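## Task

The dish lid sits flush in its nest. Pull the spatula out of the cup, grip it by the handle, and use only the spatula to pry the dish lid up at the notch. Then set the dish lid down flat on the bench. The cup must not tip over, and neither the lid nor the spatula may drop more than 4 cm.

## Robot and tools

Robot: two six-joint arms, left_arm and right_arm, each ending in a two-finger gripper whose fingers can fold. A grip near the fingertips (outer quarter of each pad) squeezes as commanded. A grip deeper toward the palm may hold a thin part loosely or not at all. Fingertips pushed into a surface fold easily, so a move can run past a surface almost unfelt. The gripper's fingers point along its own +z and close along its y. end_effector_position is the point between the closed pads; the tips reach about 33 mm past it at gaps up to 40 mm, and only 9 mm when wide open.

Frames: the scene frame has its origin on the table top between the arms, +z up, +x out over the table, left_arm toward +y. Bases: left_arm at (+0.066, +0.456, +0.017) m, right_arm at (-0.062, -0.424, +0.017) m, both nearly unrotated. Each arm reports its hand position (m), quat_wxyz and velocities in its own base frame; readings may be off by a few cm. Fixed cameras and the table use the scene frame. All commanded offsets are along the axes of that arm's current Hand target (the gripper's own axes).

Row layout (shared by execute_actions and move): one flat list of 18 numbers, each in [-1, 1], covering both arms even if one is idle: left dx, dy, dz, rx, ry, rz, left gripper position, force_limit, speed, then the same nine for the right. The six pose numbers are an offset, not a pose, counted from the Hand target at the start of that action or move; 1.0 equals 0.6 m for dx-dz and 180 degrees for rx-rz, and rx, ry, rz form a single rotation vector. All zeros re-requests the current Hand target. Repeating an offset in a new call moves further. Orientation is clipped each step to within 32 degrees of the measured one.

Gripper numbers: position +1 is 140 mm open, pads touch near -0.8, -1 closes until blocked. force_limit sets squeeze (about 14 N at -1, 40 N at 0, 58 N at +1 for a slow close); speed sets finger rate (about 30 mm/s at -1, 250 at +1), and faster closes squeeze much harder. Both default to +1. To leave a gripper unchanged, resend its last three numbers; 0 is a real command. Check object_status: 0 moving, 1 blocked while opening, 2 blocked while closing (a grip), 3 reached target or pads met. To squeeze harder, raise force_limit and nudge position (-1 to -0.98); to soften, open and reclose slowly. position_measured is in counts (3 open, 230 pads meet).

Tools:
- execute_actions(actions, cameras): actions is a list of actions; each action is a table of up to 15 rows of 18 numbers, one row per 1/30 s step, the last row held to fill 15 steps. Every row counts from the action's start pose. Images come only with an empty list or when cameras are named.
- move(target, speed, blend, stop_force, zero, blocking, cameras): straight-line path toward one 18-number row or a list of up to 15 rows, all offsets from the same starting Hand targets. speed in m/s, 0.002 to 3.6 (default 0.25), one value or one per target. blend in m rounds corners in a list. stop_force, 3 to 120 N, one value for both arms, ends an arm's path when its wrist sensor feels that much push; don't trust it for light loose objects, when the gripper rotates, or when moving away from something it presses on (omit it then). zero (default true) re-zeros before the move. blocking=false returns early, not allowed with stop_force. The result adds a move: line such as done, off_target, moving, held or fault, plus limits (paced, held). Moves don't avoid obstacles; keep paths away from an arm's own base.
- wait(seconds 0 to 10): let time pass holding commands.
- stop(): brake the running move.
- zoom_image(camera, region [x0,y0,x1,y1] pixels, max 504x504) on cam_head_left, cam_head_right, cam_left_wrist or cam_right_wrist (all 896x504).
- zero_wrist_force(arm): re-zero that wrist sensor.
- finished_scene(scene 1 or 2): ends the scene irreversibly; the goal must hold without the robot.

Results: Hand target is the last commanded pose; the gripper may rest short of it, so send the remaining distance as an offset. Wrist force/torque are in the gripper's axes, showing push from the surface into the arm, plus the peak since last shown. Joint torques include arm weight. A MOTOR HOT line warns of heating; at 85 °C the arm brakes for 30-60 s.

Cautions: arms are stiff, so aiming even slightly past a firm contact can trigger a fault stop (net force near 150 N or wrist torque near 26.6 N m), freezing the arm 10 s. Approach slowly, aim just short, and back off after pressing. Never let the grippers or arms press on each other. Don't drop parts or tools, release moving parts, slam into things, tip the cup, or leave anything off the table. Twisting a stiff object or holding a heavy one far off-centre strains the wrist. Loose objects may get pushed occasionally.

Each tool is called after ">>>" in YAML: its name, and indented under it one key for each argument.

## Session

>>> execute_actions:
  actions: []

Scene clock: 0.00 s.
left_arm: end_effector_position=(+0.0082, -0.3303, +0.1699) position_measured=3 object_status=3 end_effector_quat_wxyz=(-0.462, +0.554, +0.688, -0.078) | right_arm: end_effector_position=(+0.6535, -0.0650, +0.3549) position_measured=3 object_status=3 end_effector_quat_wxyz=(-0.328, +0.725, +0.568, +0.208)
Joint positions: left_arm=[-1.362 -1.408 1.851 -1.241 -2.243 0.275] | right_arm=[-0.584 -0.882 0.529 -0.642 -0.982 1.049]
Joint velocities: within noise
Joint torques (N m): no reading
Motor temperatures (°C): left_arm=[28 25 23 30 30 33] | right_arm=[25 25 24 29 28 28]
Wrist force (N): no reading
Wrist torque (N m): no reading
Wrist force, peak (N): no reading
Hand target: left_arm +0.0082, -0.3303, +0.1699; -0.462, +0.554, +0.688, -0.078 | right_arm +0.6535, -0.0650, +0.3549; -0.328, +0.725, +0.568, +0.208
Tool commands: left_gripper/position=+1.0 left_gripper/force_limit=+1.0 left_gripper/speed=+1.0 right_gripper/position=+1.0 right_gripper/force_limit=+1.0 right_gripper/speed=+1.0

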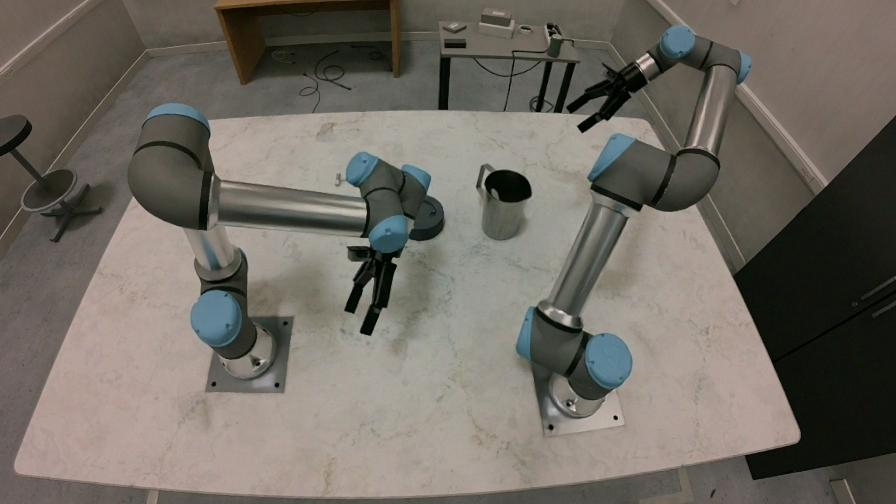

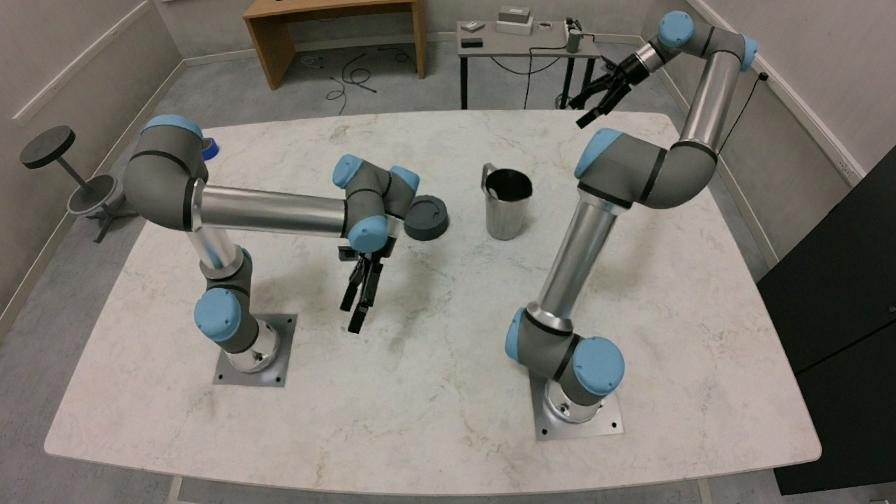

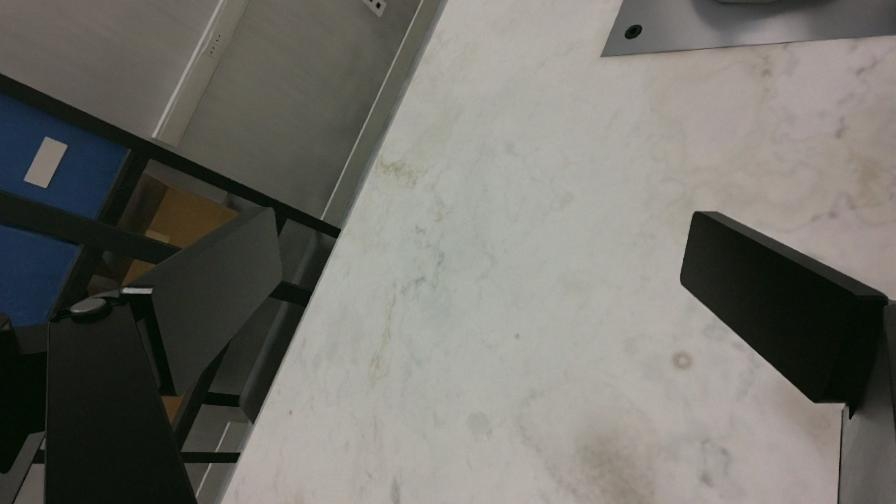

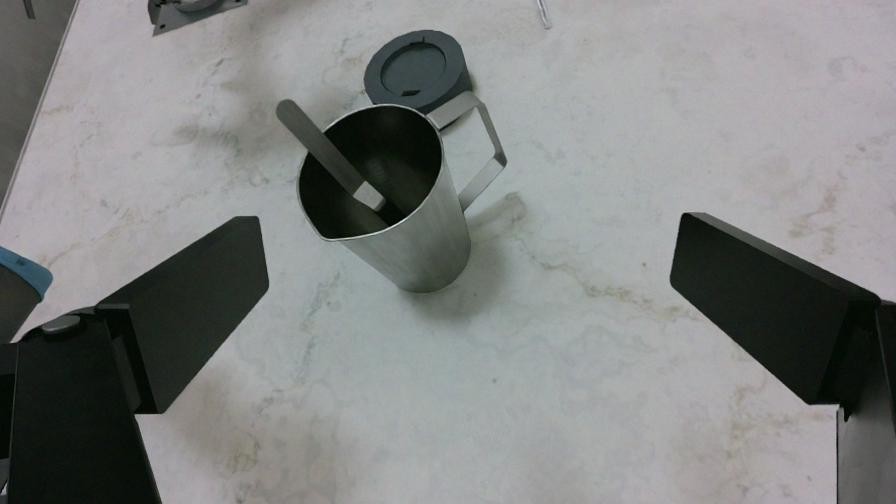

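>>> zoom_image:
  camera: "cam_right_wrist"
  region: [260, 10, 560, 310]

>>> zoom_image:
  camera: "cam_head_left"
  region: [330, 130, 570, 270]

>>> zoom_image:
  camera: "cam_head_right"
  region: [330, 130, 570, 270]

Scaled by 1.680.

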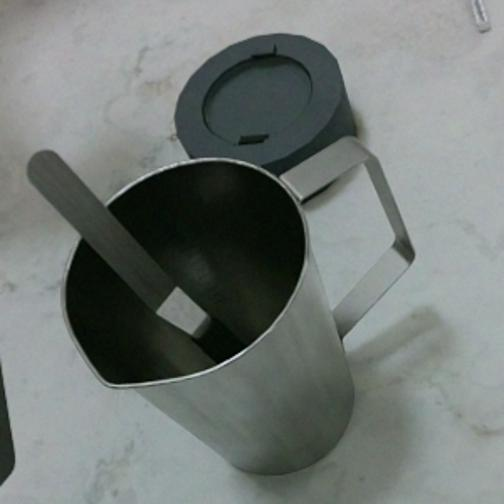

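Scaled by 2.100.

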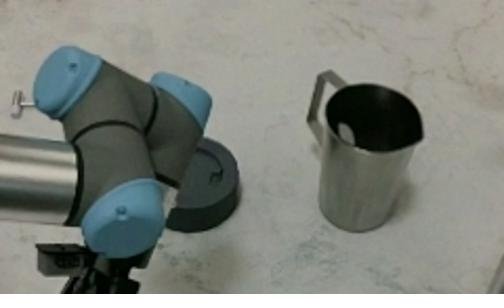

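Scaled by 2.100.

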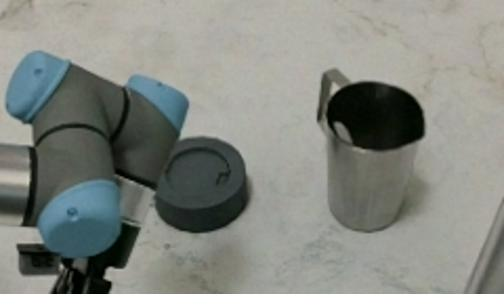

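>>> move:
  target: [0,0,0,0,0,0,1,1,1, 0,0,-0.1666667,0,0,0,1,1,1]
  cameras: ["cam_right_wrist"]

>>> move:
  target: [0,0,0,0,0,0,1,1,1, 0,-0.1666667,0.1666667,0,0,0,1,1,1]
  cameras: ["cam_right_wrist"]

Scene clock: 5.30 s.
left_arm: end_effector_position=(+0.0082, -0.3303, +0.1699) position_measured=3 object_status=3 end_effector_quat_wxyz=(-0.462, +0.554, +0.688, -0.078) | right_arm: end_effector_position=(+0.6597, -0.1356, +0.4237) position_measured=3 object_status=3 end_effector_quat_wxyz=(-0.275, +0.747, +0.546, +0.261)
Joint positions: left_arm=[-1.362 -1.408 1.851 -1.241 -2.243 0.275] | right_arm=[-0.694 -0.722 0.035 -0.4 -0.937 1.024]
Joint torques (N m): left_arm=[-0.47 -30.93 -20.04 -0.52 -1.1 -0.11] | right_arm=[-6.95 -66.72 -12.56 -0.44 3.02 -1.44]
Wrist force (N): left_arm=[-0.1 0.0 0.1] | right_arm=[-0.2 -0.2 0.1]
Wrist torque (N m): left_arm=[0.00 0.02 0.00] | right_arm=[0.01 0.07 -0.06]
Wrist force, peak (N): left_arm=[0.4 -0.2 0.0] | right_arm=[-0.7 -1.0 -3.3]
Hand target: left_arm +0.0082, -0.3303, +0.1699; -0.462, +0.554, +0.688, -0.078 | right_arm +0.6606, -0.1363, +0.4247; -0.328, +0.725, +0.568, +0.208
Off the commanded pose: left_arm 0.000 m, 0 deg | right_arm 0.001 m, 9 deg.
elbow stopped short (right arm): the move would have taken joint 3 (elbow) straighter than the controller allows.
elbow read too straight (right arm): the controller reads joint 3 (elbow) straighter than it allows; while it does, the hand can move without a command.
move: off_target (right_arm)
Images, in order (width x height): cam_right_wrist 896x504.

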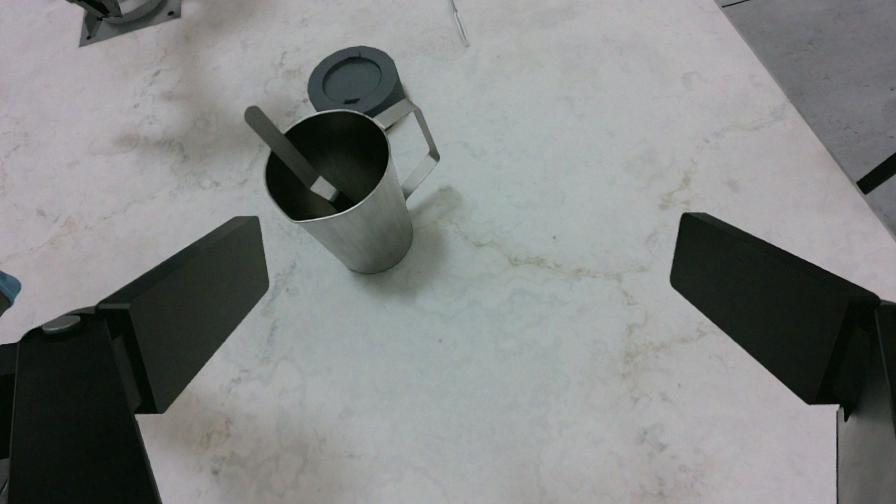

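Scene clock: 6.37 s.
left_arm: end_effector_position=(+0.0082, -0.3303, +0.1699) position_measured=3 object_status=3 end_effector_quat_wxyz=(-0.462, +0.554, +0.688, -0.078) | right_arm: end_effector_position=(+0.5574, -0.0512, +0.3788) position_measured=3 object_status=3 end_effector_quat_wxyz=(-0.328, +0.725, +0.568, +0.208)
Joint positions: left_arm=[-1.362 -1.408 1.851 -1.241 -2.243 0.275] | right_arm=[-0.65 -1.171 0.916 -0.705 -1.019 0.984]
Joint torques (N m): left_arm=[0.2 -30.26 -19.95 -0.48 -1.06 -0.3] | right_arm=[-4.83 -55.37 -13.71 0.72 1.59 0.7]
Wrist force (N): left_arm=[0.0 -0.1 -0.1] | right_arm=[0.3 0.0 0.3]
Wrist torque (N m): left_arm=[-0.02 0.01 0.00] | right_arm=[-0.02 -0.05 -0.04]
Wrist force, peak (N): left_arm=[-0.2 -0.3 -0.2] | right_arm=[0.7 -1.7 2.4]
Hand target: left_arm +0.0082, -0.3303, +0.1699; -0.462, +0.554, +0.688, -0.078 | right_arm +0.5574, -0.0512, +0.3788; -0.328, +0.725, +0.568, +0.208
Off the commanded pose: left_arm 0.000 m, 0 deg | right_arm 0.000 m, 0 deg.
move: done
Images, in order (width x height): cam_right_wrist 896x504.

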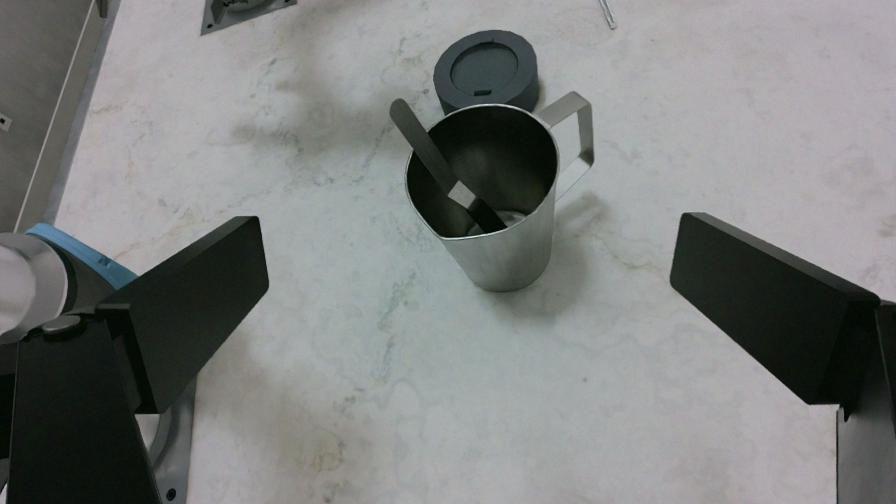

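>>> zoom_image:
  camera: "cam_right_wrist"
  region: [370, 10, 630, 310]

>>> zoom_image:
  camera: "cam_right_wrist"
  region: [390, 90, 530, 250]

>>> zoom_image:
  camera: "cam_right_wrist"
  region: [420, 10, 560, 120]

Scaled by 1.680.

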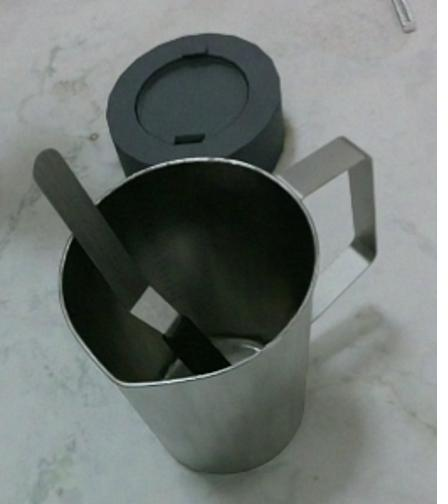

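Scaled by 3.150.

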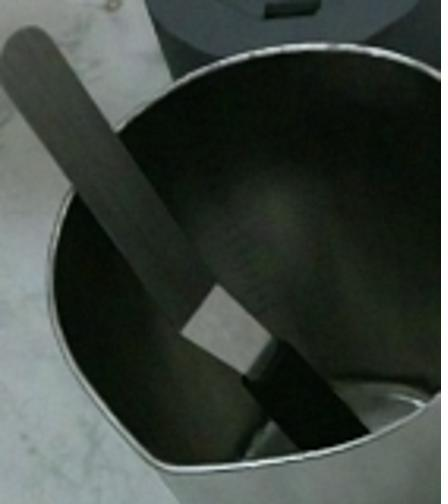

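Scaled by 3.600.

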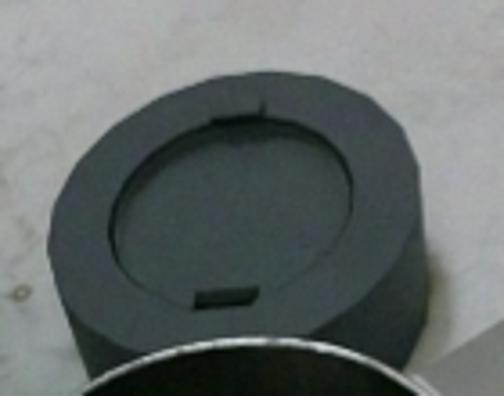

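>>> move:
  target: [0.5095,0.342,-0.5023,-0.3474,0.0587,0.5174,1,1,1, 0.1922,-0.1127,0.167,-0.2304,-0.1461,0.399,1,1,1]
  speed: 0.35
  cameras: ["all"]

Scene clock: 15.80 s.
left_arm: end_effector_position=(+0.3799, -0.1206, +0.3800) position_measured=3 object_status=3 end_effector_quat_wxyz=(-0.001, +1.000, +0.000, +0.000) end_effector_velocity=(+0.000, +0.000, +0.000) end_effector_angular_velocity=(-0.001, -0.001, -0.005) | right_arm: end_effector_position=(+0.5161, +0.1089, +0.4029) position_measured=3 object_status=3 end_effector_quat_wxyz=(+0.000, +1.000, +0.000, +0.000)
Joint positions: left_arm=[-0.65 -1.805 1.506 -1.271 -1.569 2.491] | right_arm=[-0.048 -1.476 1.143 -1.237 -1.57 3.093]
Joint velocities: left_arm=[0.001 -0.001 0 -0.001 0 0.006] | right_arm=[within noise]
Joint torques (N m): left_arm=[9.87 -29.6 -22.2 -3.88 -0.62 2.13] | right_arm=[4.36 -44.8 -23.19 -5.38 -0.76 1.69]
Wrist force (N): left_arm=[-1.0 1.1 -0.5] | right_arm=[-0.3 0.1 1.8]
Wrist torque (N m): left_arm=[0.40 0.24 -0.34] | right_arm=[0.09 0.07 -0.08]
Wrist force, peak (N): left_arm=[-1.4 -0.4 1.2] | right_arm=[0.1 0.3 2.3]
Hand target: left_arm +0.3799, -0.1206, +0.3801; -0.001, +1.000, +0.000, +0.000 | right_arm +0.5161, +0.1089, +0.4030; +0.000, +1.000, +0.000, +0.000
Off the commanded pose: left_arm 0.000 m, 0 deg | right_arm 0.000 m, 0 deg.
move: done

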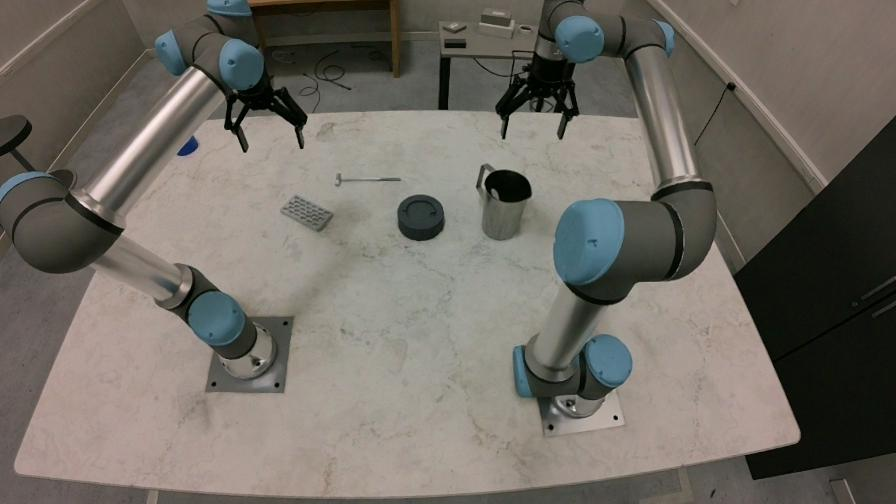

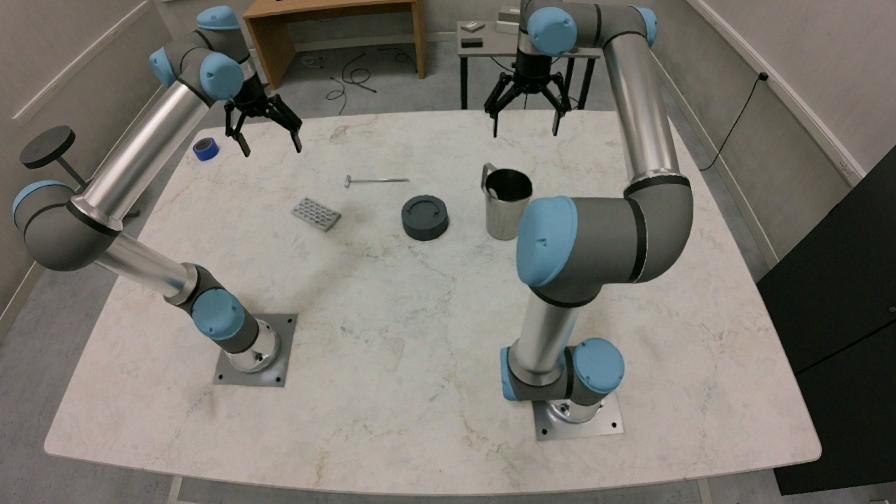

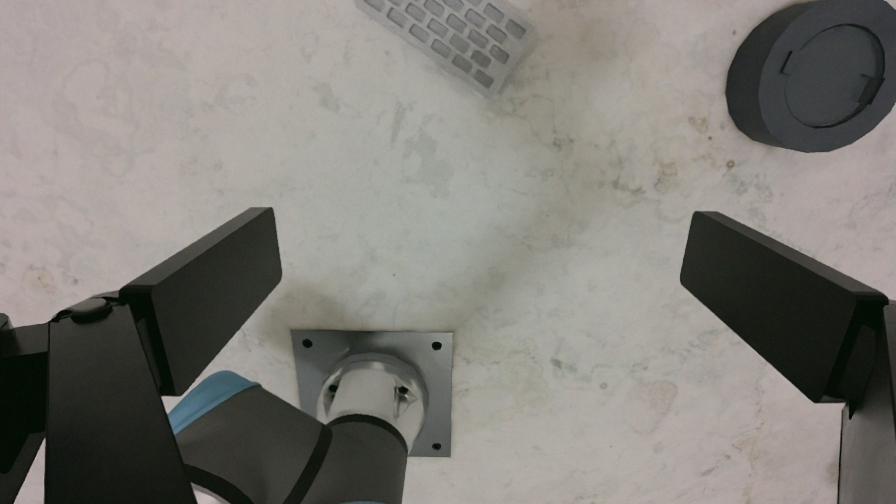

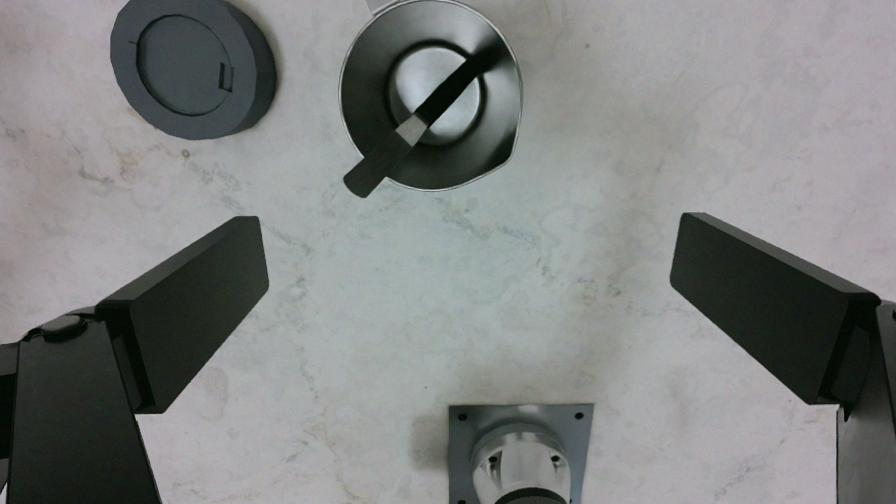

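>>> zoom_image:
  camera: "cam_left_wrist"
  region: [716, 0, 896, 160]

>>> zoom_image:
  camera: "cam_right_wrist"
  region: [100, 0, 290, 150]

>>> zoom_image:
  camera: "cam_right_wrist"
  region: [320, 0, 540, 210]

>>> zoom_image:
  camera: "cam_head_left"
  region: [270, 150, 550, 260]

Scaled by 2.800.

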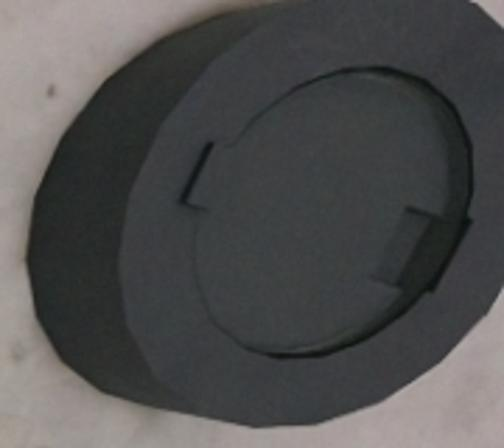

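Scaled by 2.653.

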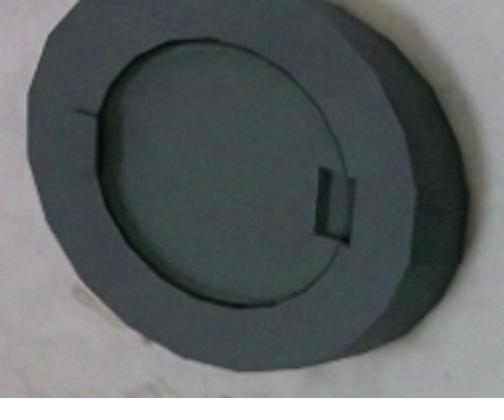

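Scaled by 2.291.

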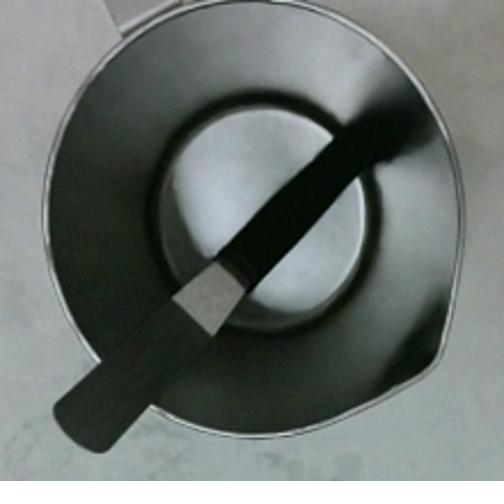

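Scaled by 1.800.

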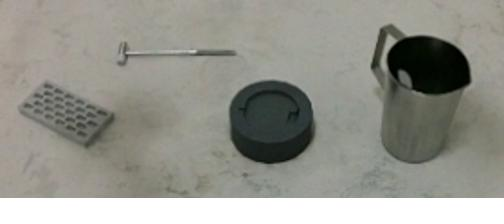

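>>> zoom_image:
  camera: "cam_right_wrist"
  region: [340, 110, 440, 200]

>>> zoom_image:
  camera: "cam_right_wrist"
  region: [410, 30, 520, 130]

>>> zoom_image:
  camera: "cam_head_left"
  region: [465, 155, 545, 245]

>>> zoom_image:
  camera: "cam_head_left"
  region: [380, 180, 460, 250]

Scaled by 5.040.

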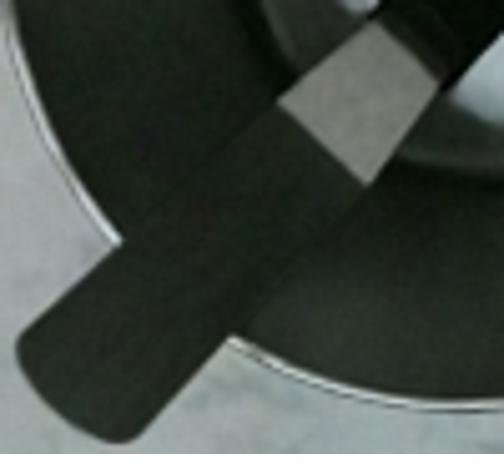

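Scaled by 4.582.

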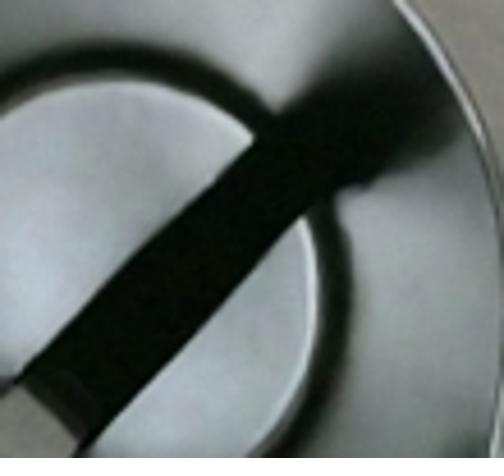

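Scaled by 5.600.

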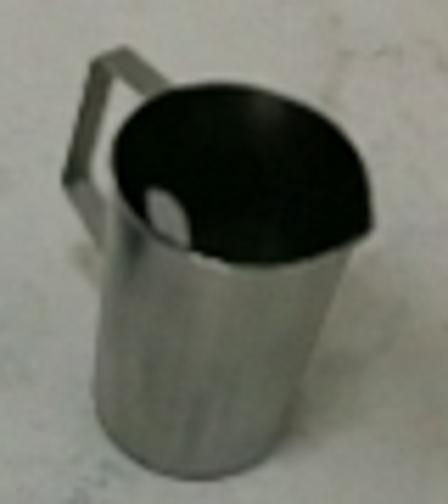

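Scaled by 6.300.

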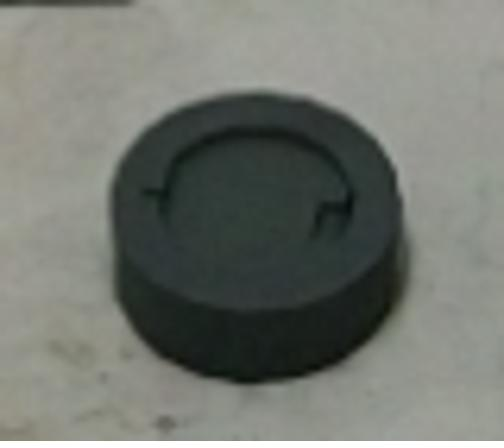

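>>> move:
  target: [0,0,0,0,0,0,1,1,1, 0.1433,-0.0583,0.1667,0,0,0,1,1,1]
  speed: 0.3
  cameras: ["cam_right_wrist","cam_head_right"]

>>> zoom_image:
  camera: "cam_right_wrist"
  region: [298, 100, 598, 400]

Scene clock: 23.33 s.
left_arm: end_effector_position=(+0.3799, -0.1206, +0.3801) position_measured=3 object_status=3 end_effector_quat_wxyz=(-0.001, +1.000, +0.000, +0.000) | right_arm: end_effector_position=(+0.6020, +0.1440, +0.3032) position_measured=3 object_status=3 end_effector_quat_wxyz=(+0.000, +1.000, +0.000, +0.000)
Joint positions: left_arm=[-0.65 -1.805 1.506 -1.271 -1.569 2.491] | right_arm=[0.017 -1.297 1.189 -1.462 -1.57 3.159]
Joint torques (N m): left_arm=[11.56 -29.4 -29.27 -4.64 -0.89 -1.74] | right_arm=[-5.24 -33.73 -16.75 -4.71 -0.93 -1.19]
Wrist force (N): left_arm=[-1.0 1.1 -0.9] | right_arm=[-0.4 0.2 1.8]
Wrist torque (N m): left_arm=[0.40 0.23 -0.35] | right_arm=[0.12 0.13 -0.01]
Wrist force, peak (N): left_arm=[-1.1 1.1 -0.8] | right_arm=[2.0 -0.4 4.2]
Hand target: left_arm +0.3799, -0.1206, +0.3801; -0.001, +1.000, +0.000, +0.000 | right_arm +0.6021, +0.1440, +0.3030; +0.000, +1.000, +0.000, +0.000
Off the commanded pose: left_arm 0.000 m, 0 deg | right_arm 0.000 m, 0 deg.
move: done
Images, in order (width x height): cam_head_right 896x504, cam_right_wrist 896x504.

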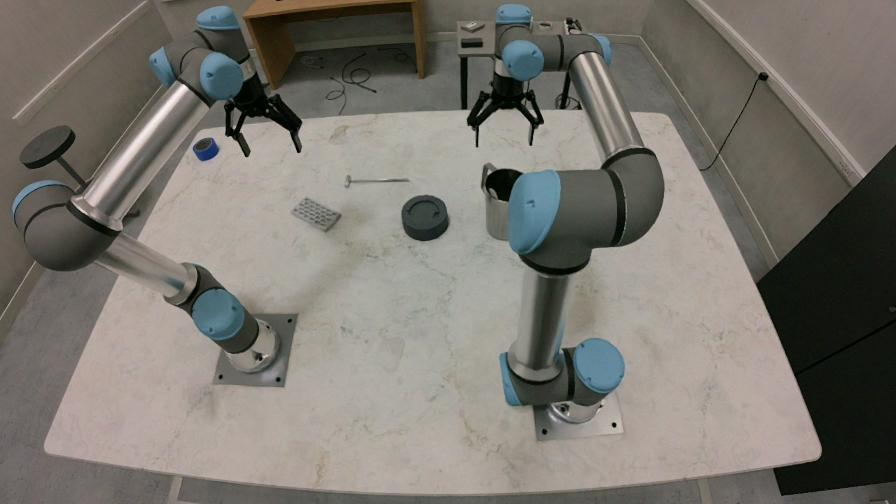

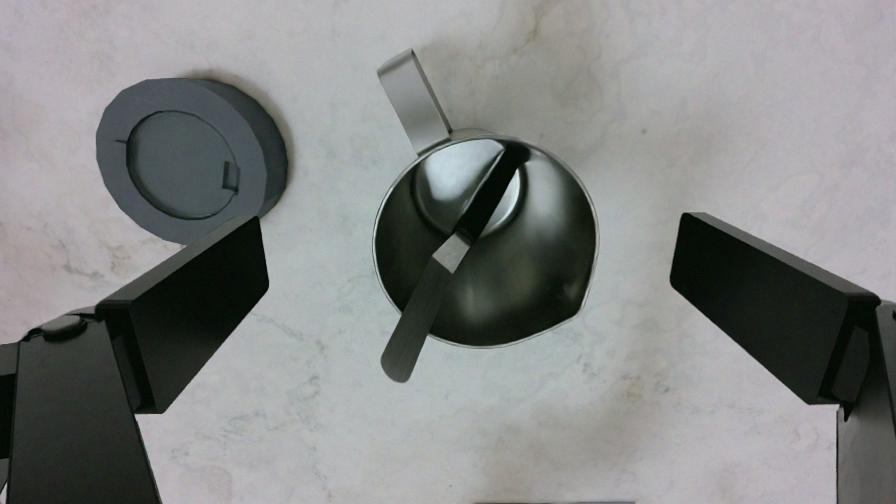

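Scaled by 1.680.

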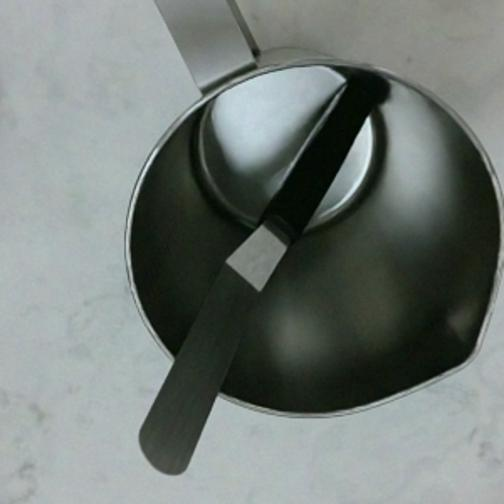

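>>> move:
  target: [0.1967,0.6222,0.35,0,0,0,1,1,1, -0.1433,0.0583,-0.1667,0,0,0,1,1,1]
  speed: 0.35
  cameras: ["cam_left_wrist","cam_head_left"]

>>> zoom_image:
  camera: "cam_left_wrist"
  region: [298, 100, 598, 400]

Scene clock: 27.17 s.
left_arm: end_effector_position=(+0.4982, -0.4934, +0.1695) position_measured=3 object_status=3 end_effector_quat_wxyz=(-0.001, +1.000, +0.000, +0.000) | right_arm: end_effector_position=(+0.5161, +0.1089, +0.4031) position_measured=3 object_status=3 end_effector_quat_wxyz=(+0.000, +1.000, +0.000, +0.000)
Joint positions: left_arm=[-0.972 -1.078 1.222 -1.713 -1.57 2.168] | right_arm=[-0.048 -1.477 1.143 -1.237 -1.57 3.093]
Joint torques (N m): left_arm=[12.47 -35.58 -31.05 -4.5 -1.1 1.36] | right_arm=[9.23 -19.63 -16 -5.41 0.57 1.92]
Wrist force (N): left_arm=[-0.9 0.8 -0.7] | right_arm=[-0.2 0.1 1.6]
Wrist torque (N m): left_arm=[0.32 0.23 -0.36] | right_arm=[0.08 0.05 -0.07]
Wrist force, peak (N): left_arm=[0.2 4.1 1.4] | right_arm=[0.5 0.3 2.6]
Hand target: left_arm +0.4983, -0.4934, +0.1694; -0.001, +1.000, +0.000, +0.000 | right_arm +0.5161, +0.1089, +0.4030; +0.000, +1.000, +0.000, +0.000
Off the commanded pose: left_arm 0.000 m, 0 deg | right_arm 0.000 m, 0 deg.
move: done
Images, in order (width x height): cam_head_left 896x504, cam_left_wrist 896x504.

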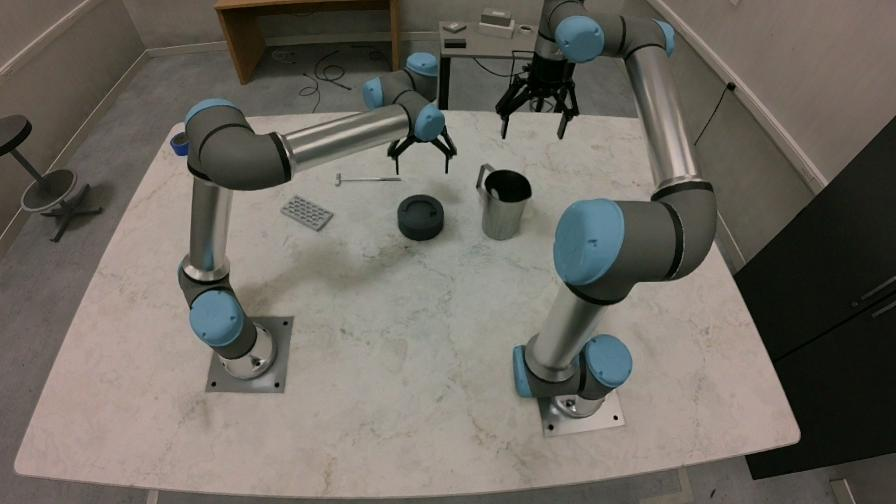

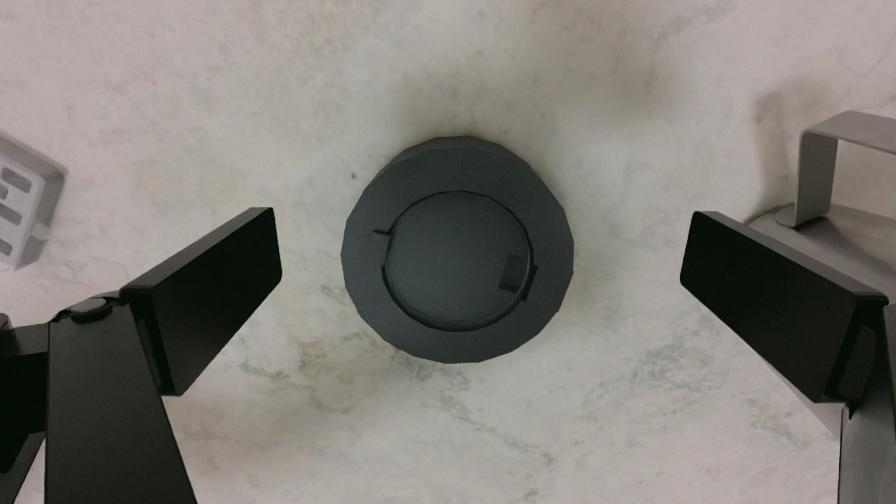

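Scaled by 1.680.

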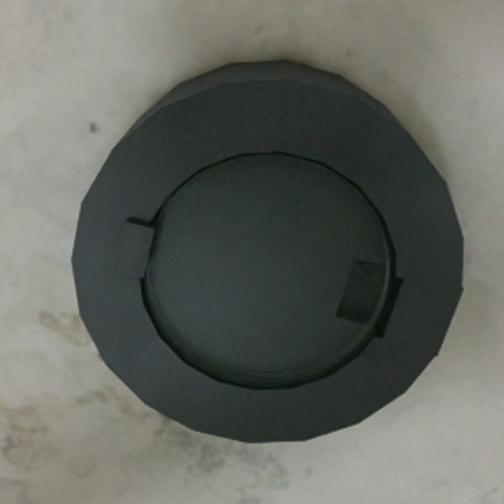

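>>> zoom_image:
  camera: "cam_left_wrist"
  region: [480, 230, 560, 320]

>>> zoom_image:
  camera: "cam_left_wrist"
  region: [350, 200, 430, 290]

>>> zoom_image:
  camera: "cam_left_wrist"
  region: [368, 180, 548, 340]

Scaled by 5.600.

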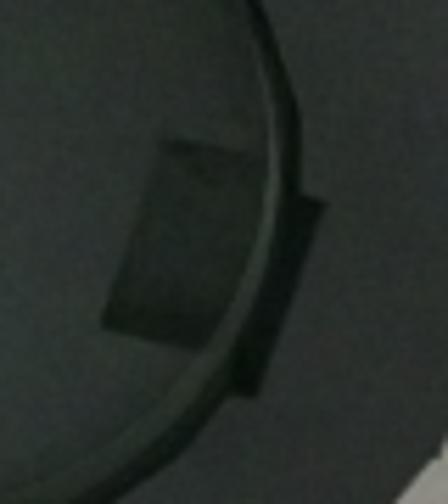

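Scaled by 5.600.

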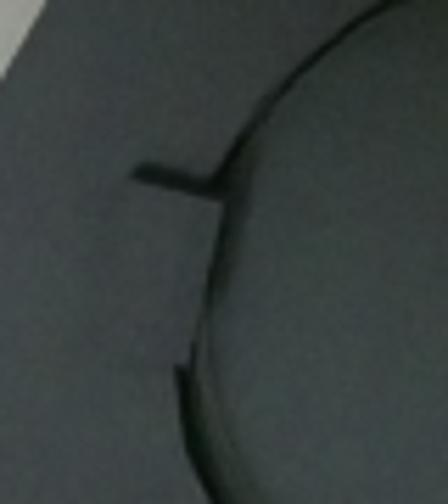

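Scaled by 2.800.

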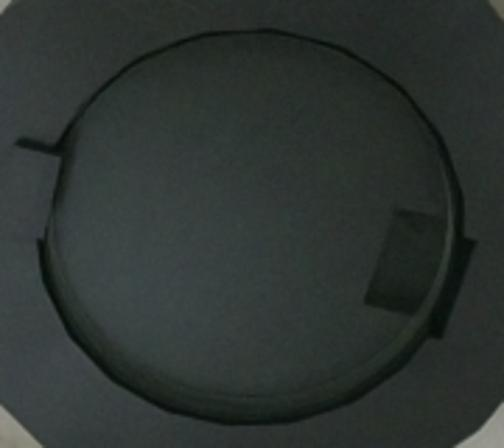

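>>> move:
  target: [0,-0.25,-0.1667,0,0,0,1,1,1, -0.1102,-0.1552,0.1385,-0.0520,0.2944,-0.2898,0.175,1,0]
  speed: 0.3
  cameras: ["all"]

Scene clock: 49.27 s.
left_arm: end_effector_position=(+0.4982, -0.3435, +0.2697) position_measured=3 object_status=3 end_effector_quat_wxyz=(-0.001, +1.000, +0.001, +0.000) | right_arm: end_effector_position=(+0.4499, +0.2020, +0.3200) position_measured=107 object_status=3 end_effector_quat_wxyz=(+0.076, +0.794, +0.423, +0.430)
Joint positions: left_arm=[-0.826 -1.336 1.323 -1.556 -1.57 2.314] | right_arm=[-0.034 -2.156 2.364 -2.653 -1.298 2.256]
Joint torques (N m): left_arm=[-14.77 -24.5 -26.42 -4.75 0.56 -2.05] | right_arm=[5.15 11.07 -16.53 -6.93 1.94 -1.64]
Wrist force (N): left_arm=[-1.3 0.6 -0.8] | right_arm=[-0.5 1.3 1.2]
Wrist torque (N m): left_arm=[0.30 0.30 -0.26] | right_arm=[0.31 0.09 -0.08]
Wrist force, peak (N): left_arm=[-0.9 1.7 0.2] | right_arm=[-1.3 1.6 1.0]
Hand target: left_arm +0.4981, -0.3436, +0.2697; -0.001, +1.000, +0.000, +0.000 | right_arm +0.4499, +0.2021, +0.3199; +0.076, +0.794, +0.423, +0.430
Off the commanded pose: left_arm 0.000 m, 0 deg | right_arm 0.000 m, 0 deg.
move: done

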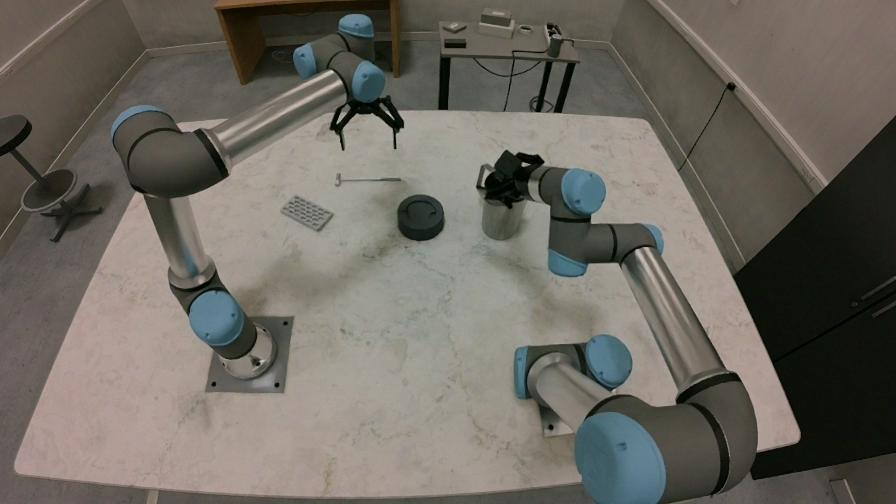

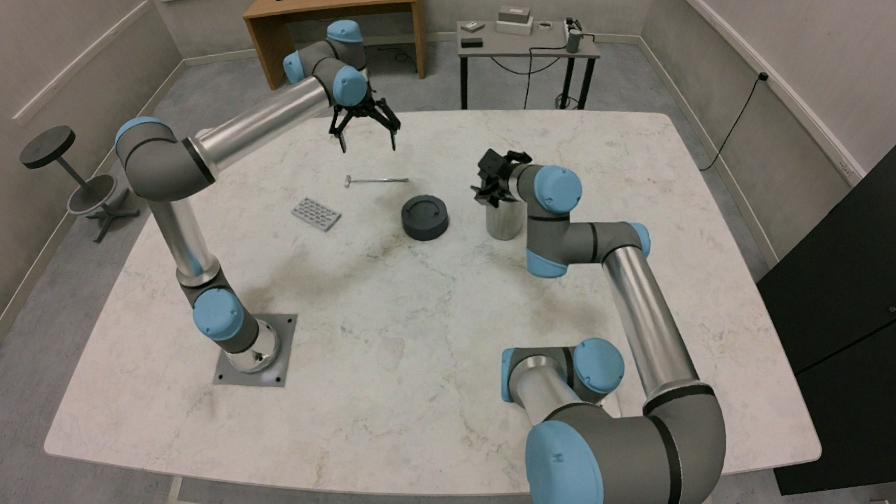

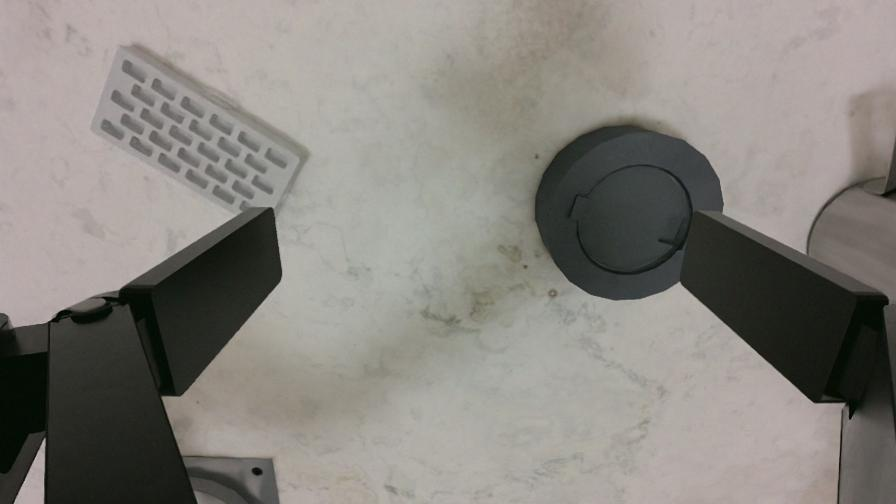

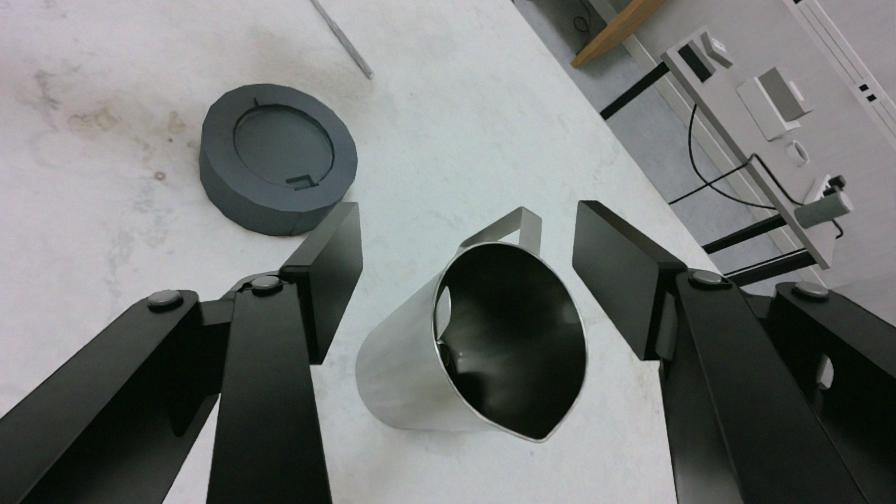

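>>> zoom_image:
  camera: "cam_right_wrist"
  region: [360, 220, 600, 440]

>>> zoom_image:
  camera: "cam_right_wrist"
  region: [410, 260, 490, 380]

>>> zoom_image:
  camera: "cam_head_left"
  region: [465, 140, 565, 250]

>>> zoom_image:
  camera: "cam_head_right"
  region: [455, 140, 555, 250]

Scaled by 2.100.

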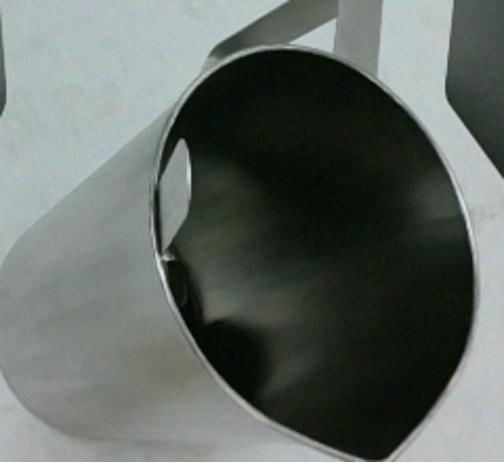

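Scaled by 4.200.

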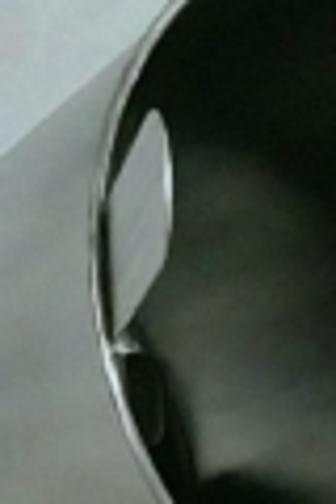

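Scaled by 4.582.

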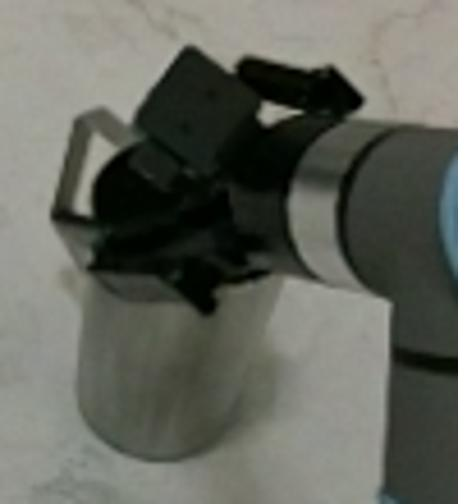

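Scaled by 4.582.

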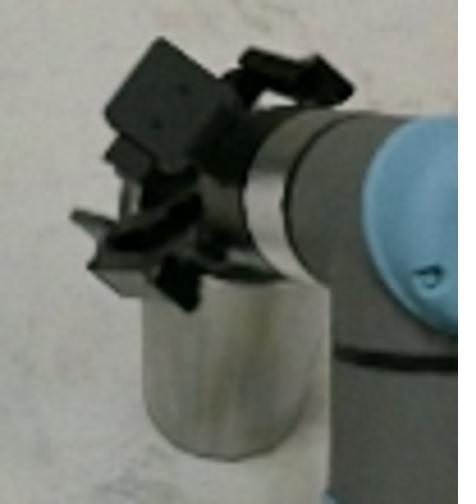

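>>> move:
  target: [0,0,0,0,0,0,1,1,1, 0,0.1,0,0,0,0,0.175,1,0]
  speed: 0.3
  cameras: ["cam_right_wrist"]

>>> zoom_image:
  camera: "cam_right_wrist"
  region: [260, 220, 460, 400]

Scene clock: 52.90 s.
left_arm: end_effector_position=(+0.4981, -0.3436, +0.2697) position_measured=3 object_status=3 end_effector_quat_wxyz=(-0.001, +1.000, +0.000, +0.000) | right_arm: end_effector_position=(+0.4864, +0.1643, +0.3489) position_measured=107 object_status=3 end_effector_quat_wxyz=(+0.076, +0.794, +0.423, +0.430)
Joint positions: left_arm=[-0.827 -1.336 1.323 -1.556 -1.57 2.314] | right_arm=[-0.184 -2.117 2.267 -2.561 -1.184 2.151]
Joint torques (N m): left_arm=[-13.11 -24.83 -31.27 -4.81 -0.98 -1.91] | right_arm=[-3.5 -15.09 -25.62 -6.37 0.96 0.48]
Wrist force (N): left_arm=[-1.1 0.7 -0.7] | right_arm=[-1.1 1.3 1.2]
Wrist torque (N m): left_arm=[0.33 0.26 -0.26] | right_arm=[0.33 0.23 -0.08]
Wrist force, peak (N): left_arm=[-1.2 0.8 -1.1] | right_arm=[-1.2 3.1 1.0]
Hand target: left_arm +0.4981, -0.3436, +0.2697; -0.001, +1.000, +0.000, +0.000 | right_arm +0.4864, +0.1643, +0.3490; +0.076, +0.794, +0.423, +0.430
Off the commanded pose: left_arm 0.000 m, 0 deg | right_arm 0.000 m, 0 deg.
move: done
Images, in order (width x height): cam_right_wrist 896x504.

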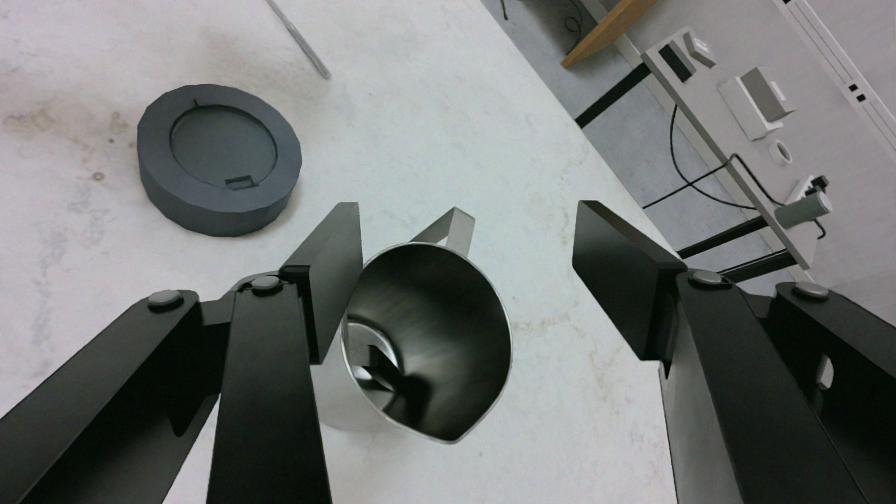

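Scaled by 2.520.

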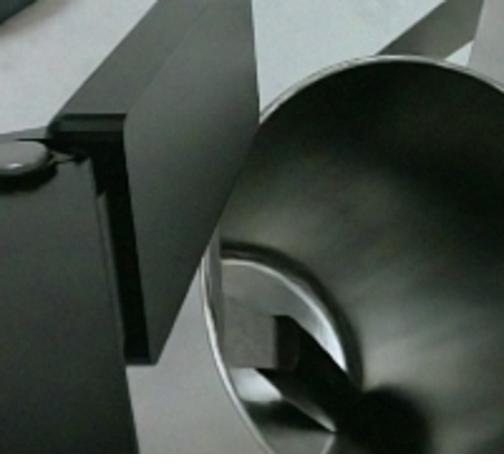

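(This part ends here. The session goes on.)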